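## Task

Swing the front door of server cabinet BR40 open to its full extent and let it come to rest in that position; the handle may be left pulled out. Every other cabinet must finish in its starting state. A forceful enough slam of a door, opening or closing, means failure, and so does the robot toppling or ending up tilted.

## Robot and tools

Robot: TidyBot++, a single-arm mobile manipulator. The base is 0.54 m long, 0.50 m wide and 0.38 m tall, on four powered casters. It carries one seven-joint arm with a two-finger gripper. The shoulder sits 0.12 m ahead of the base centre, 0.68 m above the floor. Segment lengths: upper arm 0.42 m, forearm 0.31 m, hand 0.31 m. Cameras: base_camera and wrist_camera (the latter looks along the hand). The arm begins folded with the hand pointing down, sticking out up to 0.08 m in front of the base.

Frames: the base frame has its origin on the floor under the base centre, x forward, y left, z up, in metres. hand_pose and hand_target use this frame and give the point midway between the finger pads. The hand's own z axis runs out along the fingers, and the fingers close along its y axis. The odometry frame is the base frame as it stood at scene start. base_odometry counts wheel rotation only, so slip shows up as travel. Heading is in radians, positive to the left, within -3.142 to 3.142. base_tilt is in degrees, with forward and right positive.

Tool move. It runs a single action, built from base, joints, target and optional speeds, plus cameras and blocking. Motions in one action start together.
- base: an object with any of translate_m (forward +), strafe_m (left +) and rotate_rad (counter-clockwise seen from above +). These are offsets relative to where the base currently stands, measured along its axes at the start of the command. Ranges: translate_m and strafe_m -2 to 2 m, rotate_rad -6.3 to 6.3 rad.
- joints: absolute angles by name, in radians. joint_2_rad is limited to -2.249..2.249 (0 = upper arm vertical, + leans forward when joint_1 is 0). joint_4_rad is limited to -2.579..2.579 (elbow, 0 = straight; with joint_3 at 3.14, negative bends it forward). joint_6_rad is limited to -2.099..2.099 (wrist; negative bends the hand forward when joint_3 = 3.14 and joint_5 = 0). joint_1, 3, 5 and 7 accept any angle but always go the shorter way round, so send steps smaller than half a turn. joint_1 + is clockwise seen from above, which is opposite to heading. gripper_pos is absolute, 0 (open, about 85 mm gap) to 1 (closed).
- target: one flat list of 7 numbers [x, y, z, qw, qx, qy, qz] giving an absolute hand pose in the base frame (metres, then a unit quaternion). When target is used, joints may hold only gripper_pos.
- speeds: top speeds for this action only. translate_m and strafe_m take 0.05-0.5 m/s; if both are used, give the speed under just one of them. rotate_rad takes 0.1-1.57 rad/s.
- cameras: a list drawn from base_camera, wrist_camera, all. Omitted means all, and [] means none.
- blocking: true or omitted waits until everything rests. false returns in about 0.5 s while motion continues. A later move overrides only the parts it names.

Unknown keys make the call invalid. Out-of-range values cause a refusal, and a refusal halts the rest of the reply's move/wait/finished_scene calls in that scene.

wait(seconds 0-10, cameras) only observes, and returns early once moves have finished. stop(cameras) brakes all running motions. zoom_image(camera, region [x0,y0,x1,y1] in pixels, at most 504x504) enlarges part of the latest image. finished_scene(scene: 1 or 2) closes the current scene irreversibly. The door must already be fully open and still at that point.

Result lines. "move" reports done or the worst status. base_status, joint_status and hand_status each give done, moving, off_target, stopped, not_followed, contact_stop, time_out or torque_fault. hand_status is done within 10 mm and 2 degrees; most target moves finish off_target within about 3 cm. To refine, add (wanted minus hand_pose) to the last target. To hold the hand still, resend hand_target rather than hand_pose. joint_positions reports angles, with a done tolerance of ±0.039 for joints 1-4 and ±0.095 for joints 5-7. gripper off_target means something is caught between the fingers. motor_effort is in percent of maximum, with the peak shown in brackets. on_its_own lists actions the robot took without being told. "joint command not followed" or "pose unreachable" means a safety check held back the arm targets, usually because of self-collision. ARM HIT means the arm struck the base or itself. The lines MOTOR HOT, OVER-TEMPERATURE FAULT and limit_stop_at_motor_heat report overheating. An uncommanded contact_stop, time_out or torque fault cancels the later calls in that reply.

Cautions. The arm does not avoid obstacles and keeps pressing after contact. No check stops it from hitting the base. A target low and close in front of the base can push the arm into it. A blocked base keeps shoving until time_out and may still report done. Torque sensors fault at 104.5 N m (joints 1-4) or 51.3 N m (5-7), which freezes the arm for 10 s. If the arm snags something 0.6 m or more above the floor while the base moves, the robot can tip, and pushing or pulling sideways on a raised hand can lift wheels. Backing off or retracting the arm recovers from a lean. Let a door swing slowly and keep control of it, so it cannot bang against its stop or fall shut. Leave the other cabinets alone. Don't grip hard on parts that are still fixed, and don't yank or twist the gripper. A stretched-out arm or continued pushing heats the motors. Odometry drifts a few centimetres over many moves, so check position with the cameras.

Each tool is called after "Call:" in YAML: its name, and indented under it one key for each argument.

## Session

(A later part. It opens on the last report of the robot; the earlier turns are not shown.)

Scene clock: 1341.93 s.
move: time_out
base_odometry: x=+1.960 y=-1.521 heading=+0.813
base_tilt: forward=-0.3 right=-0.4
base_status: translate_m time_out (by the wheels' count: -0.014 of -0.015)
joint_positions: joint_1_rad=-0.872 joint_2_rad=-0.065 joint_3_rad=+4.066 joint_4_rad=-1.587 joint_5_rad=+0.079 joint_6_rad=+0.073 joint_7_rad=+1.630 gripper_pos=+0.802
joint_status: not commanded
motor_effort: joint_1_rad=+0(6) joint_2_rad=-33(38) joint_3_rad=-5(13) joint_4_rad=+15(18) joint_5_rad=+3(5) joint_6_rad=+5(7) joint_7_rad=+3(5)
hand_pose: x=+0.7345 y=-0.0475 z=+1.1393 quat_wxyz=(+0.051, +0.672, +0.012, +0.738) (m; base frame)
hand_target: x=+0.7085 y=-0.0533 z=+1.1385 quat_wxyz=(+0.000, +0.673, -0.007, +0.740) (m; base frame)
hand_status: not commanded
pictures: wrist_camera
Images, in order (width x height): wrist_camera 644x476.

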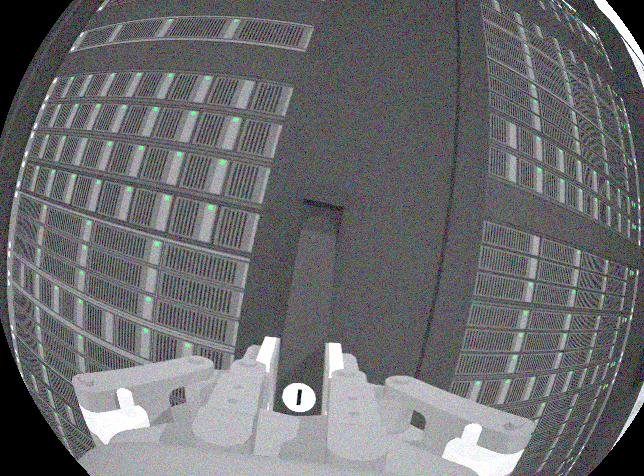

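Call:
zoom_image:
  camera: "wrist_camera"
  region: [380, 150, 520, 290]

Call:
zoom_image:
  camera: "wrist_camera"
  region: [260, 180, 380, 300]

Scaled by 3.600.

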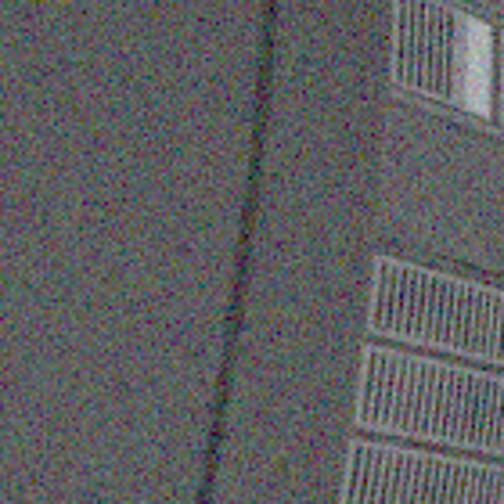

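Scaled by 4.200.

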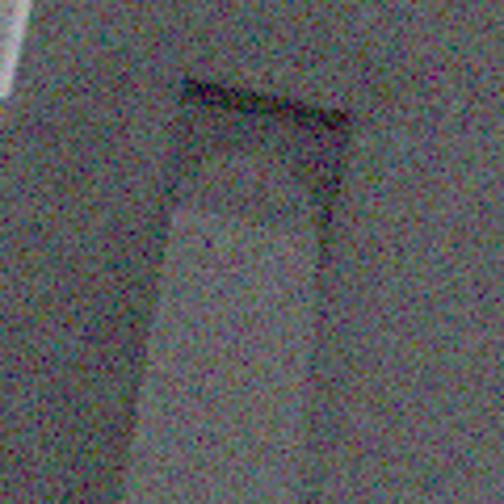

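Call:
move:
  base: {"translate_m": 0.02}
  speeds: {"translate_m": 0.05}
  cameras: []

Call:
move:
  base: {"strafe_m": -0.015}
  speeds: {"strafe_m": 0.05}
  cameras: ["wrist_camera"]

Scene clock: 1403.33 s.
move: done
base_odometry: x=+1.974 y=-1.506 heading=+0.813
base_tilt: forward=-0.4 right=-0.4
base_status: done
joint_positions: joint_1_rad=-0.882 joint_2_rad=-0.135 joint_3_rad=+4.037 joint_4_rad=-1.631 joint_5_rad=+0.079 joint_6_rad=+0.073 joint_7_rad=+1.630 gripper_pos=+0.803
joint_status: not commanded
on_its_own: joint_2_rad moved -0.070 to your old target -0.165
motor_effort: joint_1_rad=+1(4) joint_2_rad=-15(33) joint_3_rad=-3(8) joint_4_rad=+23(26) joint_5_rad=+0(3) joint_6_rad=+10(11) joint_7_rad=+0(3)
hand_pose: x=+0.7162 y=-0.0462 z=+1.1380 quat_wxyz=(+0.017, +0.672, +0.006, +0.740) (m; base frame)
hand_target: x=+0.7085 y=-0.0533 z=+1.1385 quat_wxyz=(+0.000, +0.673, -0.007, +0.740) (m; base frame)
hand_status: not commanded
pictures: none
No camera images: "cameras" was empty.

Scene clock: 1404.10 s.
move: done
base_odometry: x=+1.984 y=-1.516 heading=+0.813
base_tilt: forward=-0.4 right=-0.4
base_status: done
joint_positions: joint_1_rad=-0.895 joint_2_rad=-0.135 joint_3_rad=+4.028 joint_4_rad=-1.632 joint_5_rad=+0.079 joint_6_rad=+0.073 joint_7_rad=+1.630 gripper_pos=+0.803
joint_status: not commanded
motor_effort: joint_1_rad=+5(5) joint_2_rad=-17(20) joint_3_rad=+2(5) joint_4_rad=+24(26) joint_5_rad=+2(2) joint_6_rad=+10(12) joint_7_rad=+2(2)
hand_pose: x=+0.7166 y=-0.0332 z=+1.1382 quat_wxyz=(+0.010, +0.672, +0.014, +0.741) (m; base frame)
hand_target: x=+0.7085 y=-0.0533 z=+1.1385 quat_wxyz=(+0.000, +0.673, -0.007, +0.740) (m; base frame)
hand_status: not commanded
pictures: wrist_camera
Images, in order (width x height): wrist_camera 644x476.

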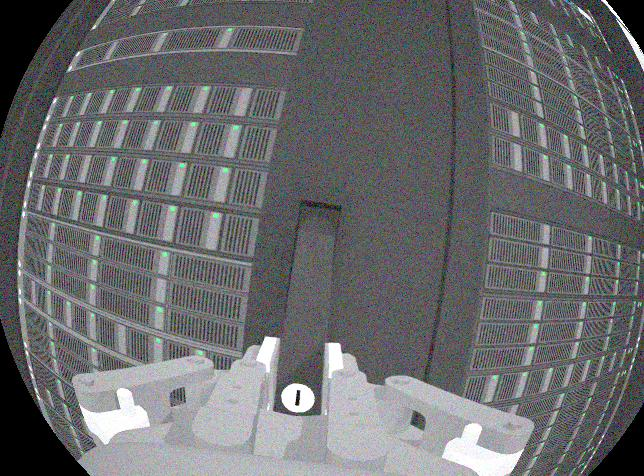

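Call:
move:
  base: {"strafe_m": -0.025}
  speeds: {"strafe_m": 0.05}
  cameras: ["wrist_camera"]

Scene clock: 1412.50 s.
move: done
base_odometry: x=+2.002 y=-1.533 heading=+0.813
base_tilt: forward=-0.4 right=-0.5
base_status: done
joint_positions: joint_1_rad=-0.915 joint_2_rad=-0.135 joint_3_rad=+4.011 joint_4_rad=-1.633 joint_5_rad=+0.079 joint_6_rad=+0.073 joint_7_rad=+1.630 gripper_pos=+0.803
joint_status: not commanded
motor_effort: joint_1_rad=+7(10) joint_2_rad=-19(23) joint_3_rad=+3(7) joint_4_rad=+24(27) joint_5_rad=+4(4) joint_6_rad=+11(12) joint_7_rad=+4(4)
hand_pose: x=+0.7165 y=-0.0100 z=+1.1385 quat_wxyz=(-0.004, +0.671, +0.027, +0.741) (m; base frame)
hand_target: x=+0.7085 y=-0.0533 z=+1.1385 quat_wxyz=(+0.000, +0.673, -0.007, +0.740) (m; base frame)
hand_status: not commanded
pictures: wrist_camera
Images, in order (width x height): wrist_camera 644x476.

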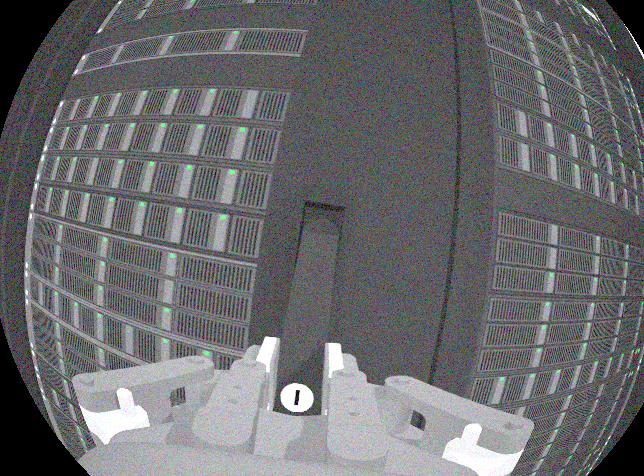

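Call:
zoom_image:
  camera: "wrist_camera"
  region: [295, 190, 355, 250]

Scaled by 8.400.

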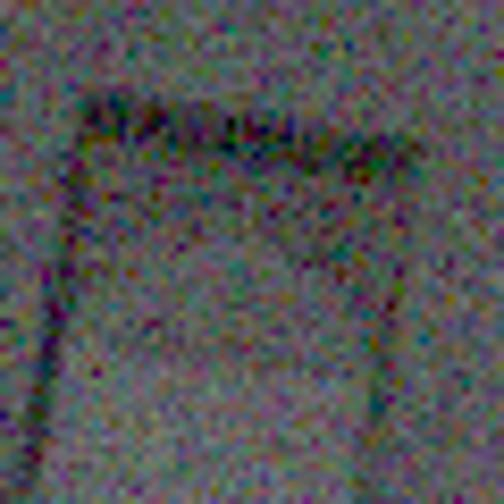

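Call:
move:
  base: {"strafe_m": -0.03}
  speeds: {"strafe_m": 0.05}
  cameras: ["wrist_camera"]

Scene clock: 1441.73 s.
move: done
base_odometry: x=+2.024 y=-1.554 heading=+0.814
base_tilt: forward=-0.4 right=-0.4
base_status: done
joint_positions: joint_1_rad=-0.938 joint_2_rad=-0.132 joint_3_rad=+3.989 joint_4_rad=-1.633 joint_5_rad=+0.079 joint_6_rad=+0.073 joint_7_rad=+1.630 gripper_pos=+0.803
joint_status: not commanded
motor_effort: joint_1_rad=+11(12) joint_2_rad=-21(23) joint_3_rad=+8(9) joint_4_rad=+24(26) joint_5_rad=+4(5) joint_6_rad=+9(12) joint_7_rad=+5(6)
hand_pose: x=+0.7159 y=+0.0180 z=+1.1386 quat_wxyz=(-0.019, +0.670, +0.043, +0.741) (m; base frame)
hand_target: x=+0.7085 y=-0.0533 z=+1.1385 quat_wxyz=(+0.000, +0.673, -0.007, +0.740) (m; base frame)
hand_status: not commanded
pictures: wrist_camera
Images, in order (width x height): wrist_camera 644x476.

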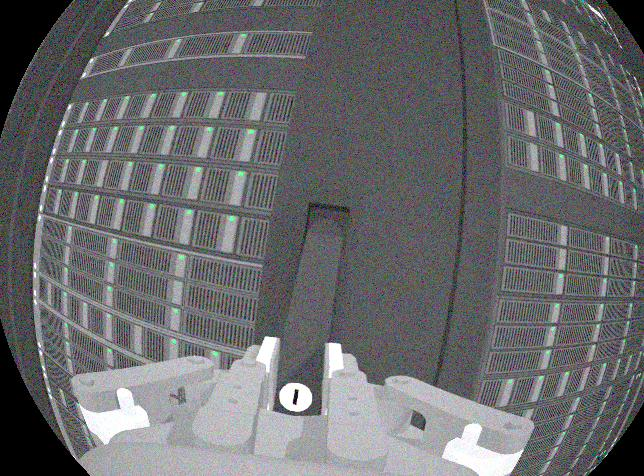

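Call:
move:
  base: {"strafe_m": 0.068}
  speeds: {"strafe_m": 0.1}
  cameras: []

Call:
move:
  base: {"translate_m": -0.02}
  joints: {"joint_1_rad": -0.886, "joint_2_rad": -0.165, "joint_3_rad": 4.037, "joint_4_rad": -1.620, "joint_5_rad": 0.079, "joint_6_rad": 0.08, "joint_7_rad": 1.61, "gripper_pos": 1.0}
  speeds: {"translate_m": 0.05}
  cameras: ["wrist_camera"]

Call:
zoom_image:
  camera: "wrist_camera"
  region: [200, 150, 450, 450]

Scene clock: 1538.63 s.
move: done
base_odometry: x=+1.975 y=-1.507 heading=+0.813
base_tilt: forward=-0.4 right=-0.4
base_status: done
joint_positions: joint_1_rad=-0.889 joint_2_rad=-0.143 joint_3_rad=+4.040 joint_4_rad=-1.635 joint_5_rad=+0.079 joint_6_rad=+0.073 joint_7_rad=+1.630 gripper_pos=+0.805
joint_status: not commanded
motor_effort: joint_1_rad=+0(10) joint_2_rad=-13(20) joint_3_rad=-5(7) joint_4_rad=+23(27) joint_5_rad=+1(5) joint_6_rad=+11(13) joint_7_rad=+2(5)
hand_pose: x=+0.7144 y=-0.0459 z=+1.1382 quat_wxyz=(+0.013, +0.672, +0.006, +0.741) (m; base frame)
hand_target: x=+0.7085 y=-0.0533 z=+1.1385 quat_wxyz=(+0.000, +0.673, -0.007, +0.740) (m; base frame)
hand_status: not commanded
pictures: none
No camera images: "cameras" was empty.

Scene clock: 1539.67 s.
move: off_target
base_odometry: x=+1.961 y=-1.521 heading=+0.814
base_tilt: forward=-0.4 right=-0.3
base_status: done
joint_positions: joint_1_rad=-0.883 joint_2_rad=-0.091 joint_3_rad=+4.058 joint_4_rad=-1.602 joint_5_rad=+0.079 joint_6_rad=+0.073 joint_7_rad=+1.630 gripper_pos=+0.808
joint_status: joint_2_rad off_target (ended at -0.091, target -0.165); gripper_pos off_target (ended at +0.808, target +1.000); the others done
motor_effort: joint_1_rad=-2(5) joint_2_rad=-26(30) joint_3_rad=-7(12) joint_4_rad=+19(23) joint_5_rad=+4(4) joint_6_rad=+8(11) joint_7_rad=+3(4)
hand_pose: x=+0.7281 y=-0.0445 z=+1.1397 quat_wxyz=(+0.037, +0.672, +0.011, +0.740) (m; base frame)
hand_target: x=+0.7068 y=-0.0552 z=+1.1571 quat_wxyz=(+0.001, +0.658, -0.008, +0.753) (m; base frame)
hand_status: not commanded
pictures: wrist_camera
Images, in order (width x height): wrist_camera 644x476.

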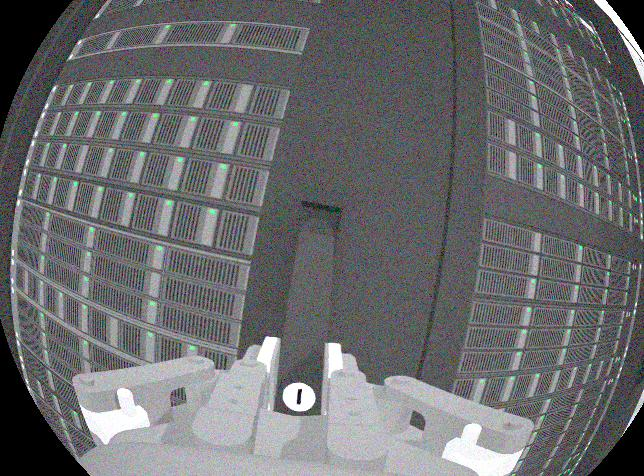

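Scaled by 1.680.

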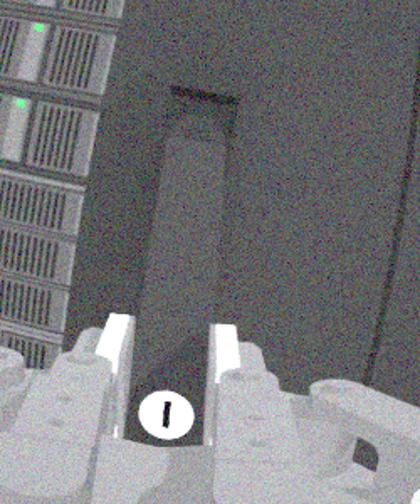

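Call:
move:
  joints: {"joint_1_rad": -0.886, "joint_2_rad": -0.19, "joint_3_rad": 4.037, "joint_4_rad": -1.590, "joint_5_rad": 0.079, "joint_6_rad": 0.08, "joint_7_rad": 1.61, "gripper_pos": 1.0}
  cameras: ["wrist_camera"]

Call:
zoom_image:
  camera: "wrist_camera"
  region: [200, 150, 450, 450]

Scene clock: 1558.63 s.
move: off_target
base_odometry: x=+1.961 y=-1.521 heading=+0.814
base_tilt: forward=-0.4 right=-0.4
base_status: not commanded
joint_positions: joint_1_rad=-0.883 joint_2_rad=-0.091 joint_3_rad=+4.058 joint_4_rad=-1.601 joint_5_rad=+0.079 joint_6_rad=+0.073 joint_7_rad=+1.630 gripper_pos=+0.808
joint_status: joint_2_rad off_target (ended at -0.091, target -0.190); gripper_pos off_target (ended at +0.808, target +1.000); the others done
motor_effort: joint_1_rad=-1(2) joint_2_rad=-30(31) joint_3_rad=-6(7) joint_4_rad=+25(25) joint_5_rad=+4(4) joint_6_rad=+13(13) joint_7_rad=+4(4)
hand_pose: x=+0.7279 y=-0.0446 z=+1.1402 quat_wxyz=(+0.037, +0.671, +0.011, +0.740) (m; base frame)
hand_target: x=+0.6969 y=-0.0673 z=+1.1836 quat_wxyz=(-0.004, +0.641, -0.017, +0.768) (m; base frame)
hand_status: not commanded
pictures: wrist_camera
Images, in order (width x height): wrist_camera 644x476.

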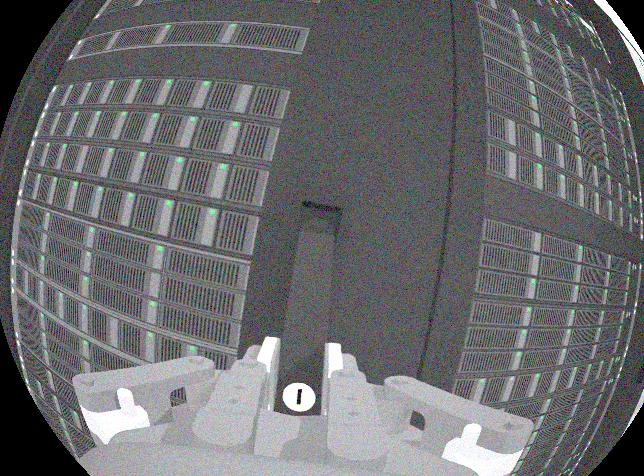

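Scaled by 1.680.

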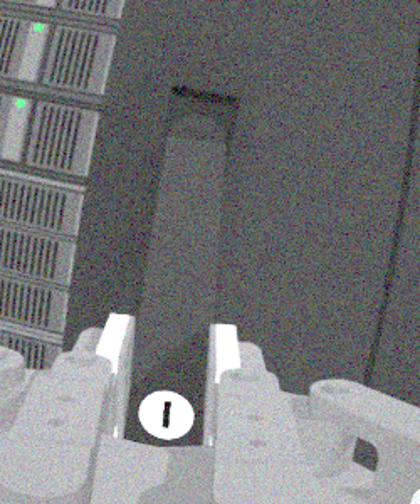

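Call:
move:
  base: {"translate_m": 0.015}
  joints: {"joint_1_rad": -0.886, "joint_2_rad": -0.165, "joint_3_rad": 4.037, "joint_4_rad": -1.640, "joint_5_rad": 0.079, "joint_6_rad": 0.06, "joint_7_rad": 1.61}
  speeds: {"translate_m": 0.05}
  cameras: []

Call:
move:
  joints: {"gripper_pos": 0.4}
  cameras: ["wrist_camera"]

Call:
zoom_image:
  camera: "wrist_camera"
  region: [200, 150, 450, 450]

Scene clock: 1574.93 s.
move: done
base_odometry: x=+1.972 y=-1.511 heading=+0.814
base_tilt: forward=-0.4 right=-0.4
base_status: done
joint_positions: joint_1_rad=-0.885 joint_2_rad=-0.137 joint_3_rad=+4.037 joint_4_rad=-1.632 joint_5_rad=+0.079 joint_6_rad=+0.073 joint_7_rad=+1.630 gripper_pos=+0.808
joint_status: all done
motor_effort: joint_1_rad=+1(3) joint_2_rad=-16(32) joint_3_rad=-2(6) joint_4_rad=+25(31) joint_5_rad=+0(4) joint_6_rad=+11(17) joint_7_rad=+0(4)
hand_pose: x=+0.7157 y=-0.0448 z=+1.1385 quat_wxyz=(+0.015, +0.672, +0.007, +0.741) (m; base frame)
hand_target: x=+0.7085 y=-0.0534 z=+1.1386 quat_wxyz=(+0.000, +0.673, -0.007, +0.740) (m; base frame)
hand_status: not commanded
pictures: none
No camera images: "cameras" was empty.

Scene clock: 1575.80 s.
move: done
base_odometry: x=+1.972 y=-1.511 heading=+0.814
base_tilt: forward=-0.4 right=-0.4
base_status: not commanded
joint_positions: joint_1_rad=-0.885 joint_2_rad=-0.152 joint_3_rad=+4.037 joint_4_rad=-1.632 joint_5_rad=+0.079 joint_6_rad=+0.073 joint_7_rad=+1.630 gripper_pos=+0.400
joint_status: all done
motor_effort: joint_1_rad=+0(2) joint_2_rad=-10(16) joint_3_rad=-4(4) joint_4_rad=+21(25) joint_5_rad=+0(0) joint_6_rad=+9(11) joint_7_rad=+0(1)
hand_pose: x=+0.7114 y=-0.0499 z=+1.1435 quat_wxyz=(+0.011, +0.668, +0.003, +0.744) (m; base frame)
hand_target: x=+0.7085 y=-0.0534 z=+1.1386 quat_wxyz=(+0.000, +0.673, -0.007, +0.740) (m; base frame)
hand_status: not commanded
pictures: wrist_camera
Images, in order (width x height): wrist_camera 644x476.

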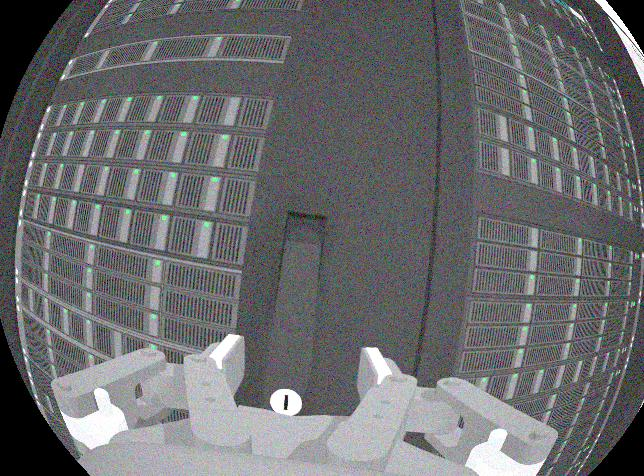

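Scaled by 1.680.

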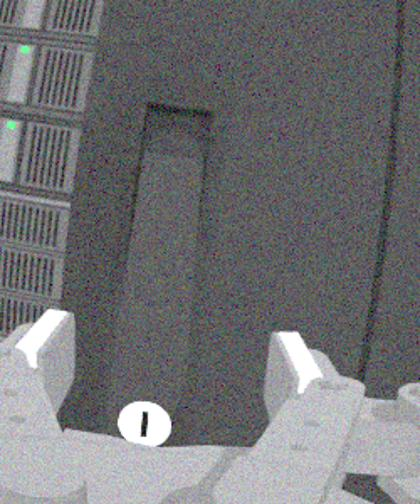

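Call:
move:
  base: {"translate_m": -0.06}
  speeds: {"translate_m": 0.1}
  cameras: []

Call:
move:
  base: {"strafe_m": 0.2, "rotate_rad": -0.25}
  speeds: {"strafe_m": 0.2}
  cameras: ["wrist_camera"]

Scene clock: 1584.00 s.
move: done
base_odometry: x=+1.931 y=-1.554 heading=+0.814
base_tilt: forward=-0.4 right=-0.4
base_status: done
joint_positions: joint_1_rad=-0.885 joint_2_rad=-0.156 joint_3_rad=+4.037 joint_4_rad=-1.632 joint_5_rad=+0.079 joint_6_rad=+0.073 joint_7_rad=+1.630 gripper_pos=+0.400
joint_status: not commanded
motor_effort: joint_1_rad=+0(1) joint_2_rad=-10(14) joint_3_rad=-4(5) joint_4_rad=+21(23) joint_5_rad=+0(1) joint_6_rad=+8(10) joint_7_rad=+0(1)
hand_pose: x=+0.7103 y=-0.0512 z=+1.1447 quat_wxyz=(+0.010, +0.667, +0.002, +0.745) (m; base frame)
hand_target: x=+0.7085 y=-0.0534 z=+1.1386 quat_wxyz=(+0.000, +0.673, -0.007, +0.740) (m; base frame)
hand_status: not commanded
pictures: none
No camera images: "cameras" was empty.

Scene clock: 1585.67 s.
move: done
base_odometry: x=+1.785 y=-1.417 heading=+0.563
base_tilt: forward=-0.4 right=-0.4
base_status: done
joint_positions: joint_1_rad=-0.883 joint_2_rad=-0.161 joint_3_rad=+4.036 joint_4_rad=-1.632 joint_5_rad=+0.079 joint_6_rad=+0.073 joint_7_rad=+1.630 gripper_pos=+0.400
joint_status: not commanded
motor_effort: joint_1_rad=+0(3) joint_2_rad=-10(13) joint_3_rad=-3(8) joint_4_rad=+21(22) joint_5_rad=+0(1) joint_6_rad=+9(9) joint_7_rad=+0(1)
hand_pose: x=+0.7089 y=-0.0539 z=+1.1463 quat_wxyz=(+0.010, +0.666, +0.000, +0.746) (m; base frame)
hand_target: x=+0.7085 y=-0.0534 z=+1.1386 quat_wxyz=(+0.000, +0.673, -0.007, +0.740) (m; base frame)
hand_status: not commanded
pictures: wrist_camera
Images, in order (width x height): wrist_camera 644x476.

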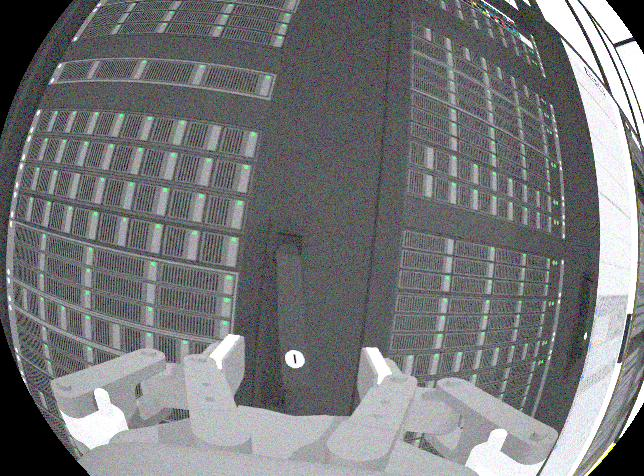

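Call:
zoom_image:
  camera: "wrist_camera"
  region: [240, 210, 360, 420]

Call:
move:
  base: {"strafe_m": 0.15}
  speeds: {"strafe_m": 0.2}
  cameras: ["wrist_camera"]

Scaled by 2.400.

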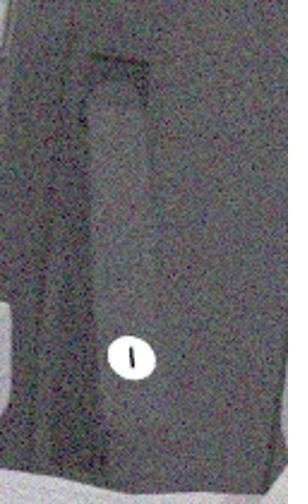

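Scene clock: 1592.97 s.
move: done
base_odometry: x=+1.705 y=-1.290 heading=+0.563
base_tilt: forward=-0.4 right=-0.4
base_status: done
joint_positions: joint_1_rad=-0.884 joint_2_rad=-0.163 joint_3_rad=+4.036 joint_4_rad=-1.632 joint_5_rad=+0.079 joint_6_rad=+0.073 joint_7_rad=+1.630 gripper_pos=+0.400
joint_status: not commanded
motor_effort: joint_1_rad=+0(3) joint_2_rad=-10(13) joint_3_rad=-4(7) joint_4_rad=+21(22) joint_5_rad=+0(0) joint_6_rad=+9(9) joint_7_rad=+1(1)
hand_pose: x=+0.7083 y=-0.0537 z=+1.1470 quat_wxyz=(+0.009, +0.666, +0.000, +0.746) (m; base frame)
hand_target: x=+0.7085 y=-0.0534 z=+1.1386 quat_wxyz=(+0.000, +0.673, -0.007, +0.740) (m; base frame)
hand_status: not commanded
pictures: wrist_camera
Images, in order (width x height): wrist_camera 644x476.

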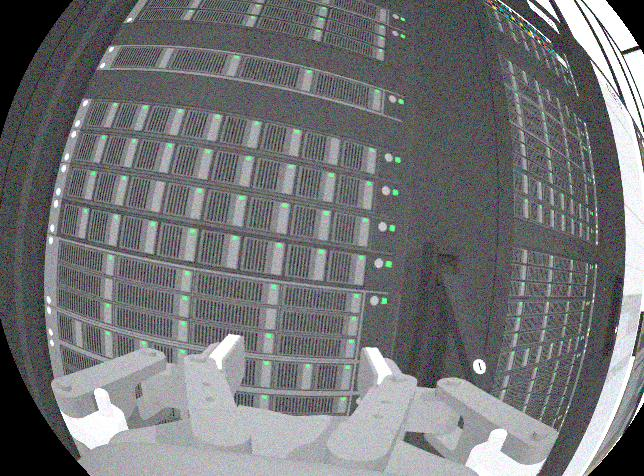

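Call:
zoom_image:
  camera: "wrist_camera"
  region: [400, 230, 520, 400]

Call:
zoom_image:
  camera: "wrist_camera"
  region: [415, 235, 485, 305]

Scaled by 2.965.

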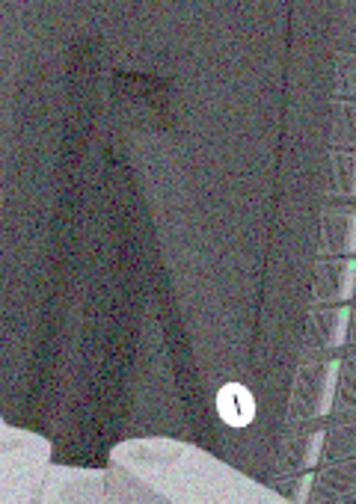

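Scaled by 7.200.

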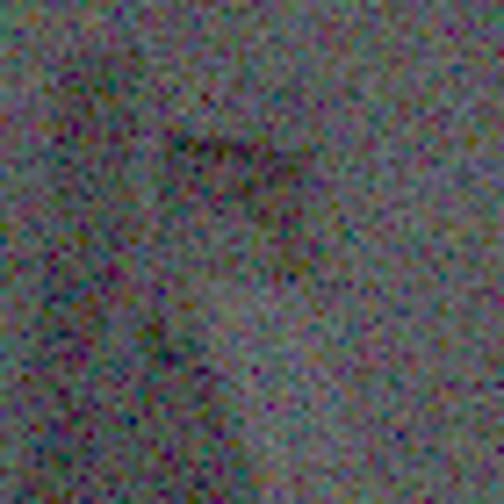

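Call:
move:
  base: {"translate_m": 0.049, "strafe_m": -0.339, "rotate_rad": 0.248}
  joints: {"joint_1_rad": -0.886, "joint_2_rad": -0.165, "joint_3_rad": 4.037, "joint_4_rad": -1.662, "joint_5_rad": 0.079, "joint_6_rad": 0.06, "joint_7_rad": 1.61, "gripper_pos": 0.5}
  speeds: {"strafe_m": 0.2}
  cameras: ["wrist_camera"]

Call:
zoom_image:
  camera: "wrist_camera"
  region: [200, 150, 450, 450]

Scene clock: 1669.00 s.
move: done
base_odometry: x=+1.927 y=-1.551 heading=+0.812
base_tilt: forward=-0.3 right=-0.4
base_status: done
joint_positions: joint_1_rad=-0.888 joint_2_rad=-0.165 joint_3_rad=+4.036 joint_4_rad=-1.642 joint_5_rad=+0.079 joint_6_rad=+0.073 joint_7_rad=+1.630 gripper_pos=+0.500
joint_status: all done
motor_effort: joint_1_rad=+0(4) joint_2_rad=-10(15) joint_3_rad=-4(6) joint_4_rad=+22(22) joint_5_rad=+0(1) joint_6_rad=+9(9) joint_7_rad=+1(1)
hand_pose: x=+0.7083 y=-0.0515 z=+1.1414 quat_wxyz=(+0.006, +0.669, +0.001, +0.743) (m; base frame)
hand_target: x=+0.7092 y=-0.0516 z=+1.1249 quat_wxyz=(-0.001, +0.681, -0.006, +0.732) (m; base frame)
hand_status: not commanded
pictures: wrist_camera
Images, in order (width x height): wrist_camera 644x476.

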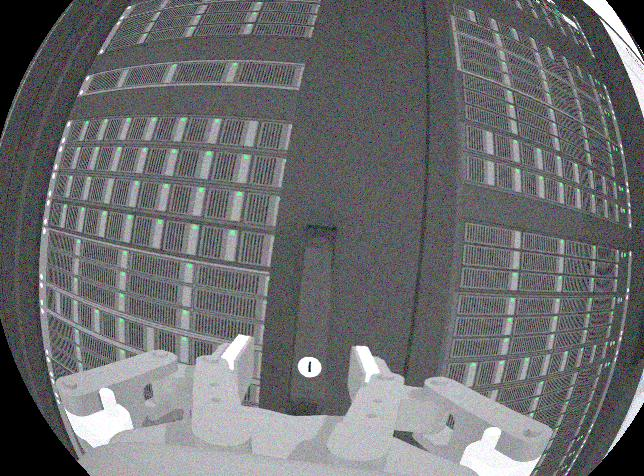

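Scaled by 1.680.

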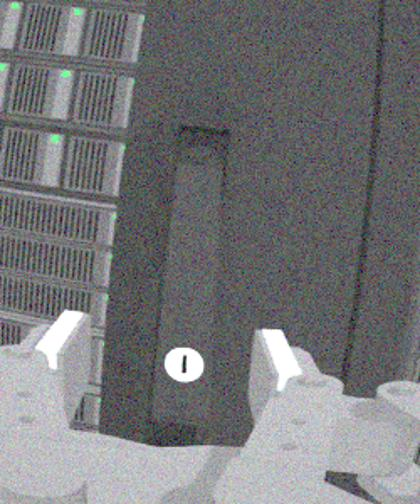

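Call:
move:
  base: {"translate_m": 0.075, "strafe_m": -0.005}
  joints: {"joint_1_rad": -0.886, "joint_2_rad": -0.165, "joint_3_rad": 4.037, "joint_4_rad": -1.672, "joint_5_rad": 0.079, "joint_6_rad": 0.06, "joint_7_rad": 1.61, "gripper_pos": 0.6}
  speeds: {"translate_m": 0.1}
  cameras: ["wrist_camera"]

Call:
zoom_image:
  camera: "wrist_camera"
  region: [200, 150, 450, 450]

Scene clock: 1683.63 s.
move: done
base_odometry: x=+1.983 y=-1.500 heading=+0.812
base_tilt: forward=-0.4 right=-0.4
base_status: done
joint_positions: joint_1_rad=-0.888 joint_2_rad=-0.165 joint_3_rad=+4.036 joint_4_rad=-1.648 joint_5_rad=+0.079 joint_6_rad=+0.073 joint_7_rad=+1.630 gripper_pos=+0.600
joint_status: all done
motor_effort: joint_1_rad=+0(1) joint_2_rad=-10(13) joint_3_rad=-4(4) joint_4_rad=+21(23) joint_5_rad=+0(1) joint_6_rad=+9(10) joint_7_rad=+0(1)
hand_pose: x=+0.7084 y=-0.0512 z=+1.1379 quat_wxyz=(+0.006, +0.671, +0.001, +0.741) (m; base frame)
hand_target: x=+0.7095 y=-0.0508 z=+1.1187 quat_wxyz=(-0.002, +0.685, -0.006, +0.729) (m; base frame)
hand_status: not commanded
pictures: wrist_camera
Images, in order (width x height): wrist_camera 644x476.

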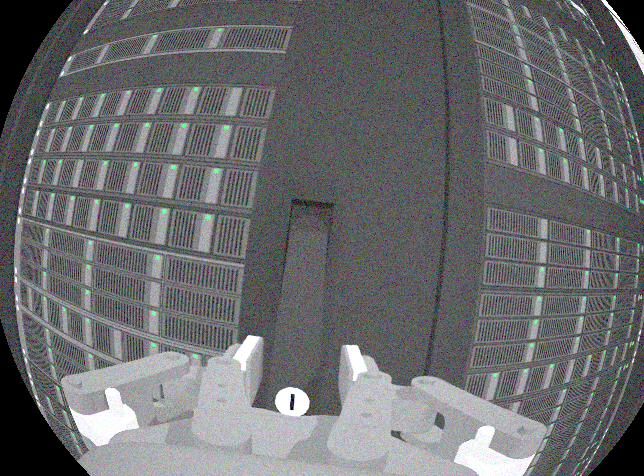

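Scaled by 1.680.

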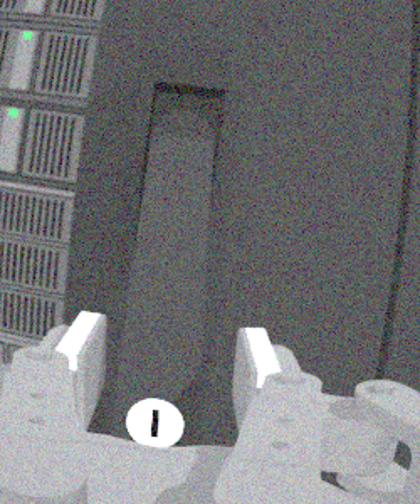

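Call:
move:
  base: {"translate_m": 0.018, "strafe_m": 0.002}
  speeds: {"translate_m": 0.05}
  cameras: []

Call:
move:
  joints: {"gripper_pos": 1.0}
  cameras: ["wrist_camera"]

Call:
zoom_image:
  camera: "wrist_camera"
  region: [200, 150, 450, 450]

Scene clock: 1693.30 s.
move: done
base_odometry: x=+1.994 y=-1.485 heading=+0.812
base_tilt: forward=-0.4 right=-0.4
base_status: done
joint_positions: joint_1_rad=-0.888 joint_2_rad=-0.165 joint_3_rad=+4.036 joint_4_rad=-1.648 joint_5_rad=+0.079 joint_6_rad=+0.073 joint_7_rad=+1.630 gripper_pos=+0.600
joint_status: not commanded
motor_effort: joint_1_rad=+0(1) joint_2_rad=-10(13) joint_3_rad=-4(5) joint_4_rad=+21(22) joint_5_rad=+0(0) joint_6_rad=+9(9) joint_7_rad=+0(1)
hand_pose: x=+0.7084 y=-0.0512 z=+1.1379 quat_wxyz=(+0.006, +0.671, +0.001, +0.741) (m; base frame)
hand_target: x=+0.7095 y=-0.0508 z=+1.1187 quat_wxyz=(-0.002, +0.685, -0.006, +0.729) (m; base frame)
hand_status: not commanded
pictures: none
No camera images: "cameras" was empty.

Scene clock: 1694.07 s.
move: off_target
base_odometry: x=+1.994 y=-1.485 heading=+0.812
base_tilt: forward=-0.4 right=-0.4
base_status: not commanded
joint_positions: joint_1_rad=-0.888 joint_2_rad=-0.165 joint_3_rad=+4.035 joint_4_rad=-1.648 joint_5_rad=+0.079 joint_6_rad=+0.073 joint_7_rad=+1.630 gripper_pos=+0.785
joint_status: gripper_pos off_target (ended at +0.785, target +1.000)
motor_effort: joint_1_rad=+0(2) joint_2_rad=-10(11) joint_3_rad=-4(5) joint_4_rad=+21(22) joint_5_rad=+1(2) joint_6_rad=+9(9) joint_7_rad=+2(2)
hand_pose: x=+0.7084 y=-0.0502 z=+1.1378 quat_wxyz=(+0.005, +0.671, +0.001, +0.741) (m; base frame)
hand_target: x=+0.7095 y=-0.0508 z=+1.1187 quat_wxyz=(-0.002, +0.685, -0.006, +0.729) (m; base frame)
hand_status: not commanded
pictures: wrist_camera
Images, in order (width x height): wrist_camera 644x476.

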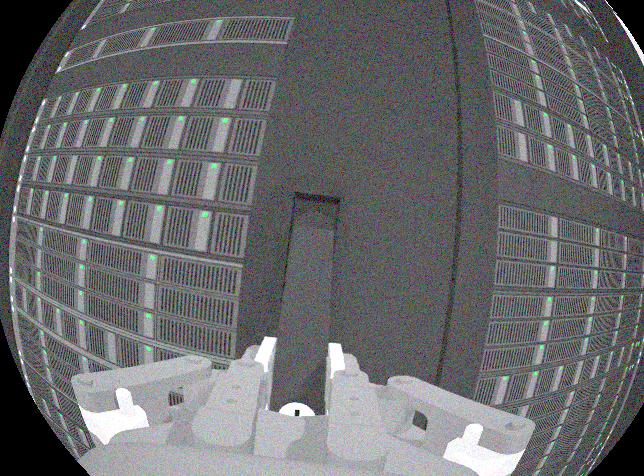

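Scaled by 1.680.

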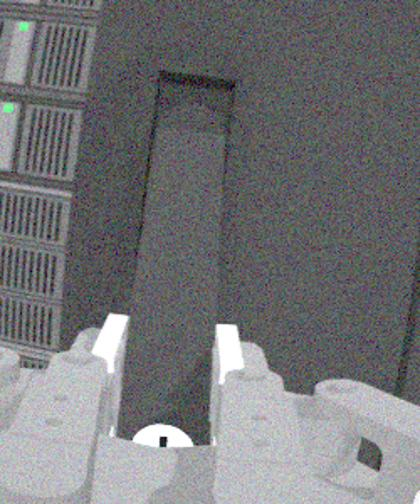

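Call:
move:
  base: {"strafe_m": 0.05}
  speeds: {"strafe_m": 0.06}
  cameras: ["wrist_camera"]

Scene clock: 1700.27 s.
move: done
base_odometry: x=+1.958 y=-1.451 heading=+0.812
base_tilt: forward=-0.4 right=-0.3
base_status: done
joint_positions: joint_1_rad=-0.859 joint_2_rad=-0.166 joint_3_rad=+4.073 joint_4_rad=-1.644 joint_5_rad=+0.079 joint_6_rad=+0.073 joint_7_rad=+1.630 gripper_pos=+0.785
joint_status: not commanded
motor_effort: joint_1_rad=-7(8) joint_2_rad=-9(12) joint_3_rad=-13(15) joint_4_rad=+16(22) joint_5_rad=+0(2) joint_6_rad=+5(10) joint_7_rad=-1(2)
hand_pose: x=+0.7058 y=-0.0917 z=+1.1377 quat_wxyz=(+0.029, +0.671, -0.023, +0.741) (m; base frame)
hand_target: x=+0.7095 y=-0.0508 z=+1.1187 quat_wxyz=(-0.002, +0.685, -0.006, +0.729) (m; base frame)
hand_status: not commanded
pictures: wrist_camera
Images, in order (width x height): wrist_camera 644x476.

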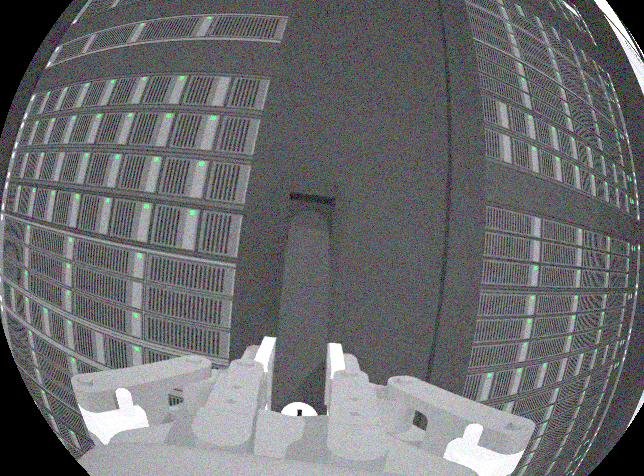

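Call:
zoom_image:
  camera: "wrist_camera"
  region: [260, 180, 380, 300]

Call:
move:
  base: {"strafe_m": 0.04}
  speeds: {"strafe_m": 0.06}
  cameras: ["wrist_camera"]

Call:
zoom_image:
  camera: "wrist_camera"
  region: [260, 180, 380, 300]

Scaled by 4.200.

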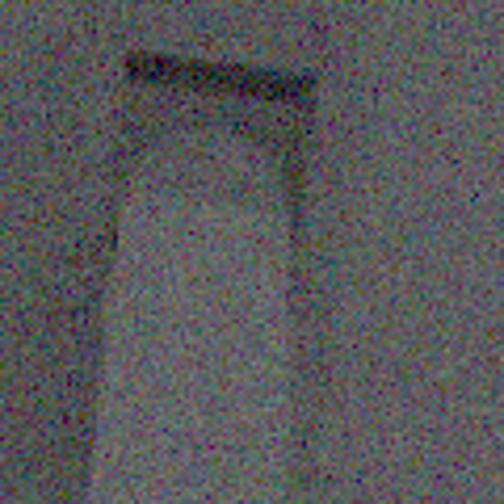

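Scene clock: 1709.50 s.
move: done
base_odometry: x=+1.929 y=-1.423 heading=+0.812
base_tilt: forward=-0.4 right=-0.4
base_status: done
joint_positions: joint_1_rad=-0.833 joint_2_rad=-0.158 joint_3_rad=+4.107 joint_4_rad=-1.634 joint_5_rad=+0.079 joint_6_rad=+0.073 joint_7_rad=+1.630 gripper_pos=+0.785
joint_status: not commanded
motor_effort: joint_1_rad=-11(13) joint_2_rad=-10(16) joint_3_rad=-19(23) joint_4_rad=+15(16) joint_5_rad=+1(1) joint_6_rad=+5(7) joint_7_rad=+0(1)
hand_pose: x=+0.7033 y=-0.1262 z=+1.1387 quat_wxyz=(+0.053, +0.670, -0.042, +0.740) (m; base frame)
hand_target: x=+0.7095 y=-0.0508 z=+1.1187 quat_wxyz=(-0.002, +0.685, -0.006, +0.729) (m; base frame)
hand_status: not commanded
pictures: wrist_camera
Images, in order (width x height): wrist_camera 644x476.

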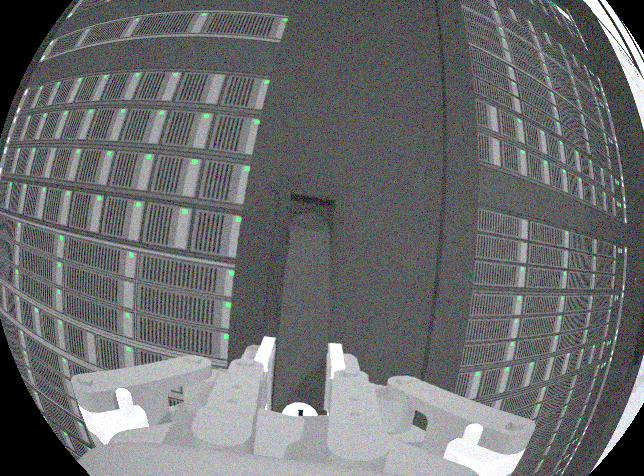

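Scaled by 4.200.

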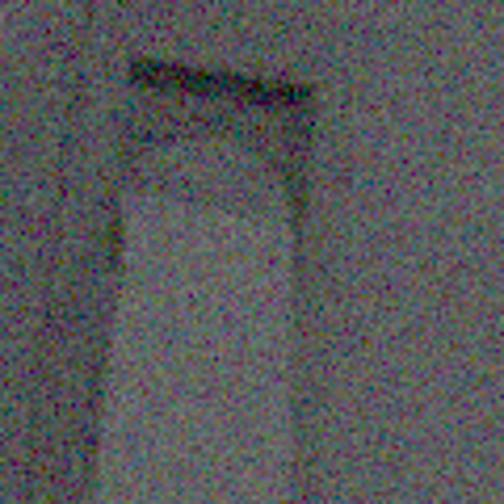

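Call:
move:
  joints: {"joint_1_rad": -0.886, "joint_2_rad": -0.165, "joint_3_rad": 4.037, "joint_4_rad": -1.672, "joint_5_rad": 0.079, "joint_6_rad": 0.06, "joint_7_rad": 1.47, "gripper_pos": 1.0}
  cameras: ["wrist_camera"]

Call:
zoom_image:
  camera: "wrist_camera"
  region: [240, 180, 380, 430]

Scene clock: 1736.83 s.
move: off_target
base_odometry: x=+1.929 y=-1.423 heading=+0.812
base_tilt: forward=-0.4 right=-0.4
base_status: not commanded
joint_positions: joint_1_rad=-0.835 joint_2_rad=-0.160 joint_3_rad=+4.098 joint_4_rad=-1.635 joint_5_rad=+0.079 joint_6_rad=+0.073 joint_7_rad=+1.507 gripper_pos=+0.785
joint_status: joint_1_rad off_target (ended at -0.835, target -0.886); joint_3_rad off_target (ended at +4.098, target +4.037); gripper_pos off_target (ended at +0.785, target +1.000); the others done
motor_effort: joint_1_rad=-9(12) joint_2_rad=-10(14) joint_3_rad=-16(19) joint_4_rad=+17(19) joint_5_rad=-1(1) joint_6_rad=+7(9) joint_7_rad=-1(2)
hand_pose: x=+0.7036 y=-0.1198 z=+1.1393 quat_wxyz=(+0.003, +0.666, -0.080, +0.742) (m; base frame)
hand_target: x=+0.7095 y=-0.0508 z=+1.1187 quat_wxyz=(-0.053, +0.683, -0.054, +0.727) (m; base frame)
hand_status: not commanded
pictures: wrist_camera
Images, in order (width x height): wrist_camera 644x476.

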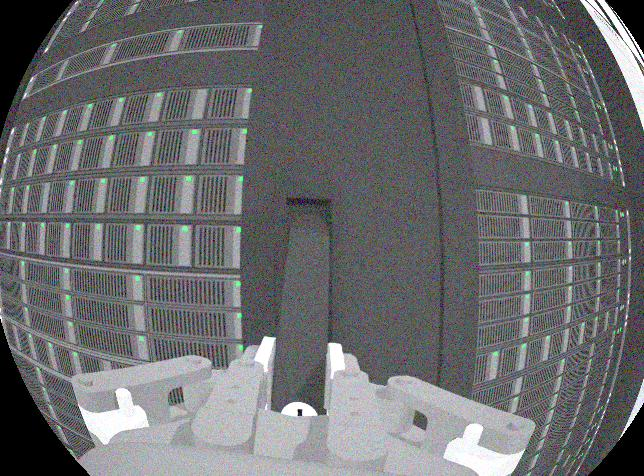

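Scaled by 2.016.

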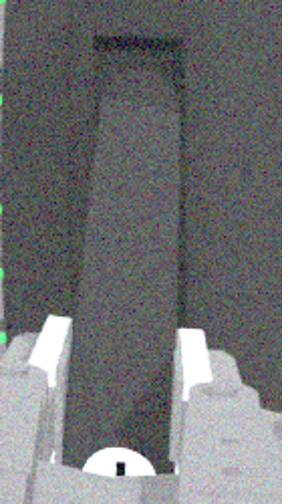

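Call:
move:
  joints: {"joint_1_rad": -0.886, "joint_2_rad": -0.165, "joint_3_rad": 4.037, "joint_4_rad": -1.655, "joint_5_rad": 0.079, "joint_6_rad": 0.05, "joint_7_rad": 1.30, "gripper_pos": 1.0}
  cameras: ["wrist_camera"]

Call:
zoom_image:
  camera: "wrist_camera"
  region: [240, 180, 380, 430]

Scene clock: 1785.40 s.
move: off_target
base_odometry: x=+1.929 y=-1.423 heading=+0.812
base_tilt: forward=-0.4 right=-0.4
base_status: not commanded
joint_positions: joint_1_rad=-0.837 joint_2_rad=-0.170 joint_3_rad=+4.080 joint_4_rad=-1.640 joint_5_rad=+0.079 joint_6_rad=+0.072 joint_7_rad=+1.345 gripper_pos=+0.785
joint_status: joint_1_rad off_target (ended at -0.837, target -0.886); joint_3_rad off_target (ended at +4.080, target +4.037); gripper_pos off_target (ended at +0.785, target +1.000); the others done
motor_effort: joint_1_rad=-7(10) joint_2_rad=-6(11) joint_3_rad=-12(16) joint_4_rad=+22(24) joint_5_rad=-1(1) joint_6_rad=+10(12) joint_7_rad=-1(3)
hand_pose: x=+0.7019 y=-0.1106 z=+1.1402 quat_wxyz=(-0.067, +0.657, -0.129, +0.740) (m; base frame)
hand_target: x=+0.7093 y=-0.0520 z=+1.1261 quat_wxyz=(-0.114, +0.673, -0.111, +0.722) (m; base frame)
hand_status: not commanded
pictures: wrist_camera
Images, in order (width x height): wrist_camera 644x476.

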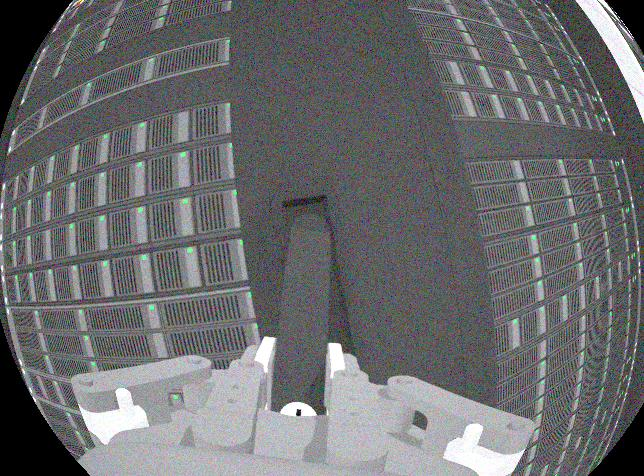

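Scaled by 2.016.

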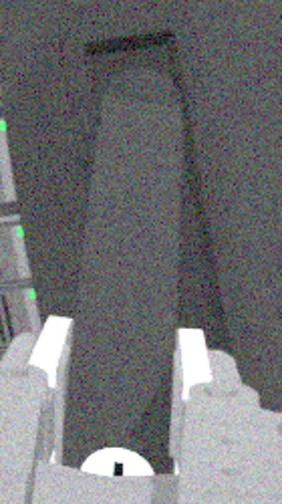

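Call:
move:
  base: {"strafe_m": 0.02}
  joints: {"joint_1_rad": -0.886, "joint_2_rad": -0.165, "joint_3_rad": 4.037, "joint_4_rad": -1.620, "joint_5_rad": 0.079, "joint_6_rad": 0.04, "joint_7_rad": 1.08, "gripper_pos": 1.0}
  speeds: {"strafe_m": 0.05}
  cameras: ["wrist_camera"]

Scene clock: 1797.50 s.
move: off_target
base_odometry: x=+1.915 y=-1.409 heading=+0.812
base_tilt: forward=-0.4 right=-0.4
base_status: done
joint_positions: joint_1_rad=-0.835 joint_2_rad=-0.173 joint_3_rad=+4.086 joint_4_rad=-1.634 joint_5_rad=+0.079 joint_6_rad=+0.072 joint_7_rad=+1.130 gripper_pos=+0.785
joint_status: joint_1_rad off_target (ended at -0.835, target -0.886); joint_3_rad off_target (ended at +4.086, target +4.037); gripper_pos off_target (ended at +0.785, target +1.000); the others done
motor_effort: joint_1_rad=-7(13) joint_2_rad=-7(10) joint_3_rad=-12(20) joint_4_rad=+24(26) joint_5_rad=-1(2) joint_6_rad=+12(13) joint_7_rad=-1(2)
hand_pose: x=+0.7000 y=-0.1174 z=+1.1446 quat_wxyz=(-0.144, +0.636, -0.202, +0.731) (m; base frame)
hand_target: x=+0.7082 y=-0.0546 z=+1.1447 quat_wxyz=(-0.193, +0.648, -0.184, +0.714) (m; base frame)
hand_status: not commanded
pictures: wrist_camera
Images, in order (width x height): wrist_camera 644x476.

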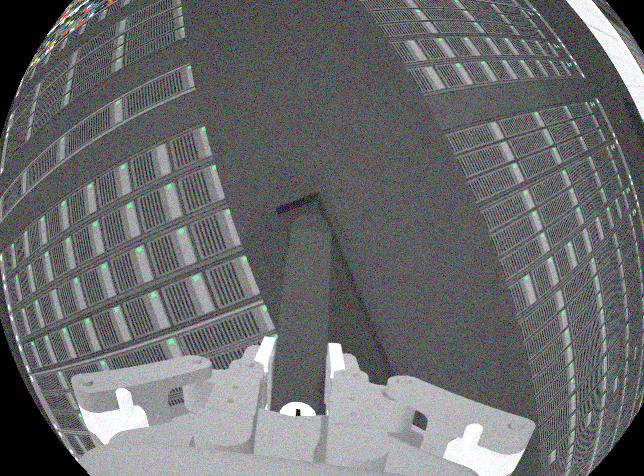

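Call:
move:
  base: {"strafe_m": 0.02}
  joints: {"joint_1_rad": -0.886, "joint_2_rad": -0.165, "joint_3_rad": 4.037, "joint_4_rad": -1.575, "joint_5_rad": 0.079, "joint_6_rad": 0.0, "joint_7_rad": 0.80, "gripper_pos": 1.0}
  speeds: {"strafe_m": 0.05}
  cameras: ["wrist_camera"]

Scene clock: 1809.43 s.
move: off_target
base_odometry: x=+1.900 y=-1.396 heading=+0.812
base_tilt: forward=-0.4 right=-0.4
base_status: done
joint_positions: joint_1_rad=-0.833 joint_2_rad=-0.174 joint_3_rad=+4.089 joint_4_rad=-1.602 joint_5_rad=+0.079 joint_6_rad=+0.038 joint_7_rad=+0.859 gripper_pos=+0.785
joint_status: joint_1_rad off_target (ended at -0.833, target -0.886); joint_3_rad off_target (ended at +4.089, target +4.037); gripper_pos off_target (ended at +0.785, target +1.000); the others done
motor_effort: joint_1_rad=-7(12) joint_2_rad=-8(9) joint_3_rad=-13(19) joint_4_rad=+25(27) joint_5_rad=-1(2) joint_6_rad=+13(14) joint_7_rad=-1(3)
hand_pose: x=+0.6987 y=-0.1224 z=+1.1540 quat_wxyz=(-0.239, +0.602, -0.289, +0.705) (m; base frame)
hand_target: x=+0.7070 y=-0.0576 z=+1.1602 quat_wxyz=(-0.290, +0.613, -0.273, +0.682) (m; base frame)
hand_status: not commanded
pictures: wrist_camera
Images, in order (width x height): wrist_camera 644x476.

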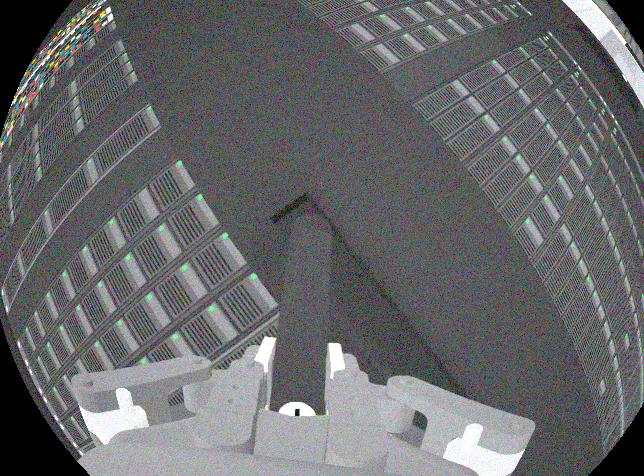

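Call:
move:
  base: {"strafe_m": 0.015}
  joints: {"joint_1_rad": -0.886, "joint_2_rad": -0.165, "joint_3_rad": 4.037, "joint_4_rad": -1.515, "joint_5_rad": 0.079, "joint_6_rad": -0.04, "joint_7_rad": 0.50, "gripper_pos": 1.0}
  speeds: {"strafe_m": 0.05}
  cameras: ["wrist_camera"]

Scene clock: 1816.17 s.
move: off_target
base_odometry: x=+1.890 y=-1.385 heading=+0.812
base_tilt: forward=-0.4 right=-0.4
base_status: done
joint_positions: joint_1_rad=-0.833 joint_2_rad=-0.173 joint_3_rad=+4.089 joint_4_rad=-1.555 joint_5_rad=+0.079 joint_6_rad=-0.009 joint_7_rad=+0.570 gripper_pos=+0.785
joint_status: joint_1_rad off_target (ended at -0.833, target -0.886); joint_3_rad off_target (ended at +4.089, target +4.037); joint_4_rad off_target (ended at -1.555, target -1.515); gripper_pos off_target (ended at +0.785, target +1.000); the others done
motor_effort: joint_1_rad=-9(16) joint_2_rad=-8(11) joint_3_rad=-15(23) joint_4_rad=+27(28) joint_5_rad=-2(2) joint_6_rad=+15(17) joint_7_rad=-2(3)
hand_pose: x=+0.6972 y=-0.1258 z=+1.1680 quat_wxyz=(-0.337, +0.554, -0.374, +0.664) (m; base frame)
hand_target: x=+0.7038 y=-0.0618 z=+1.1848 quat_wxyz=(-0.391, +0.559, -0.359, +0.637) (m; base frame)
hand_status: not commanded
pictures: wrist_camera
Images, in order (width x height): wrist_camera 644x476.

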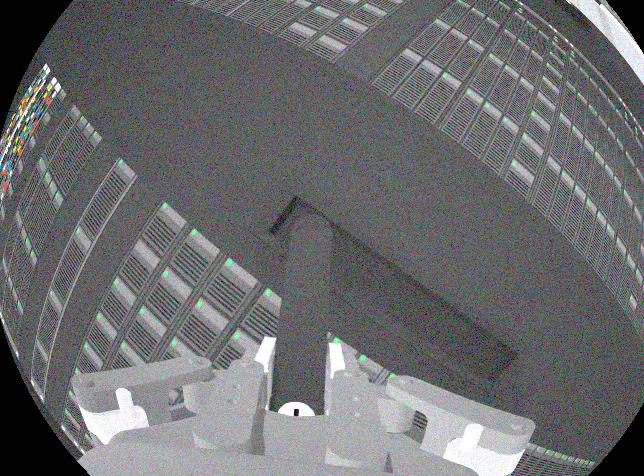

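Call:
move:
  base: {"strafe_m": 0.01}
  joints: {"joint_1_rad": -0.886, "joint_2_rad": -0.165, "joint_3_rad": 4.037, "joint_4_rad": -1.42, "joint_5_rad": 0.079, "joint_6_rad": -0.12, "joint_7_rad": 0.20, "gripper_pos": 1.0}
  speeds: {"strafe_m": 0.05}
  cameras: ["wrist_camera"]

Scene clock: 1827.33 s.
move: off_target
base_odometry: x=+1.882 y=-1.378 heading=+0.812
base_tilt: forward=-0.4 right=-0.4
base_status: done
joint_positions: joint_1_rad=-0.834 joint_2_rad=-0.168 joint_3_rad=+4.090 joint_4_rad=-1.478 joint_5_rad=+0.079 joint_6_rad=-0.102 joint_7_rad=+0.279 gripper_pos=+0.785
joint_status: joint_1_rad off_target (ended at -0.834, target -0.886); joint_3_rad off_target (ended at +4.090, target +4.037); joint_4_rad off_target (ended at -1.478, target -1.420); gripper_pos off_target (ended at +0.785, target +1.000); the others done
motor_effort: joint_1_rad=-7(14) joint_2_rad=-11(11) joint_3_rad=-13(21) joint_4_rad=+30(30) joint_5_rad=-3(3) joint_6_rad=+18(20) joint_7_rad=-2(3)
hand_pose: x=+0.6952 y=-0.1282 z=+1.1850 quat_wxyz=(-0.423, +0.499, -0.455, +0.604) (m; base frame)
hand_target: x=+0.6971 y=-0.0681 z=+1.2182 quat_wxyz=(-0.483, +0.492, -0.438, +0.577) (m; base frame)
hand_status: not commanded
pictures: wrist_camera
Images, in order (width x height): wrist_camera 644x476.

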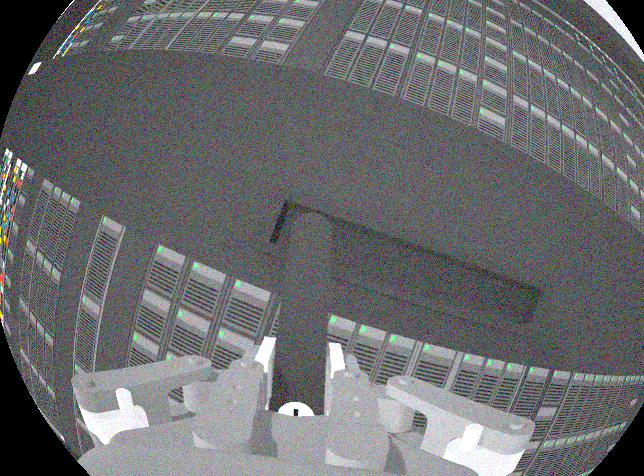

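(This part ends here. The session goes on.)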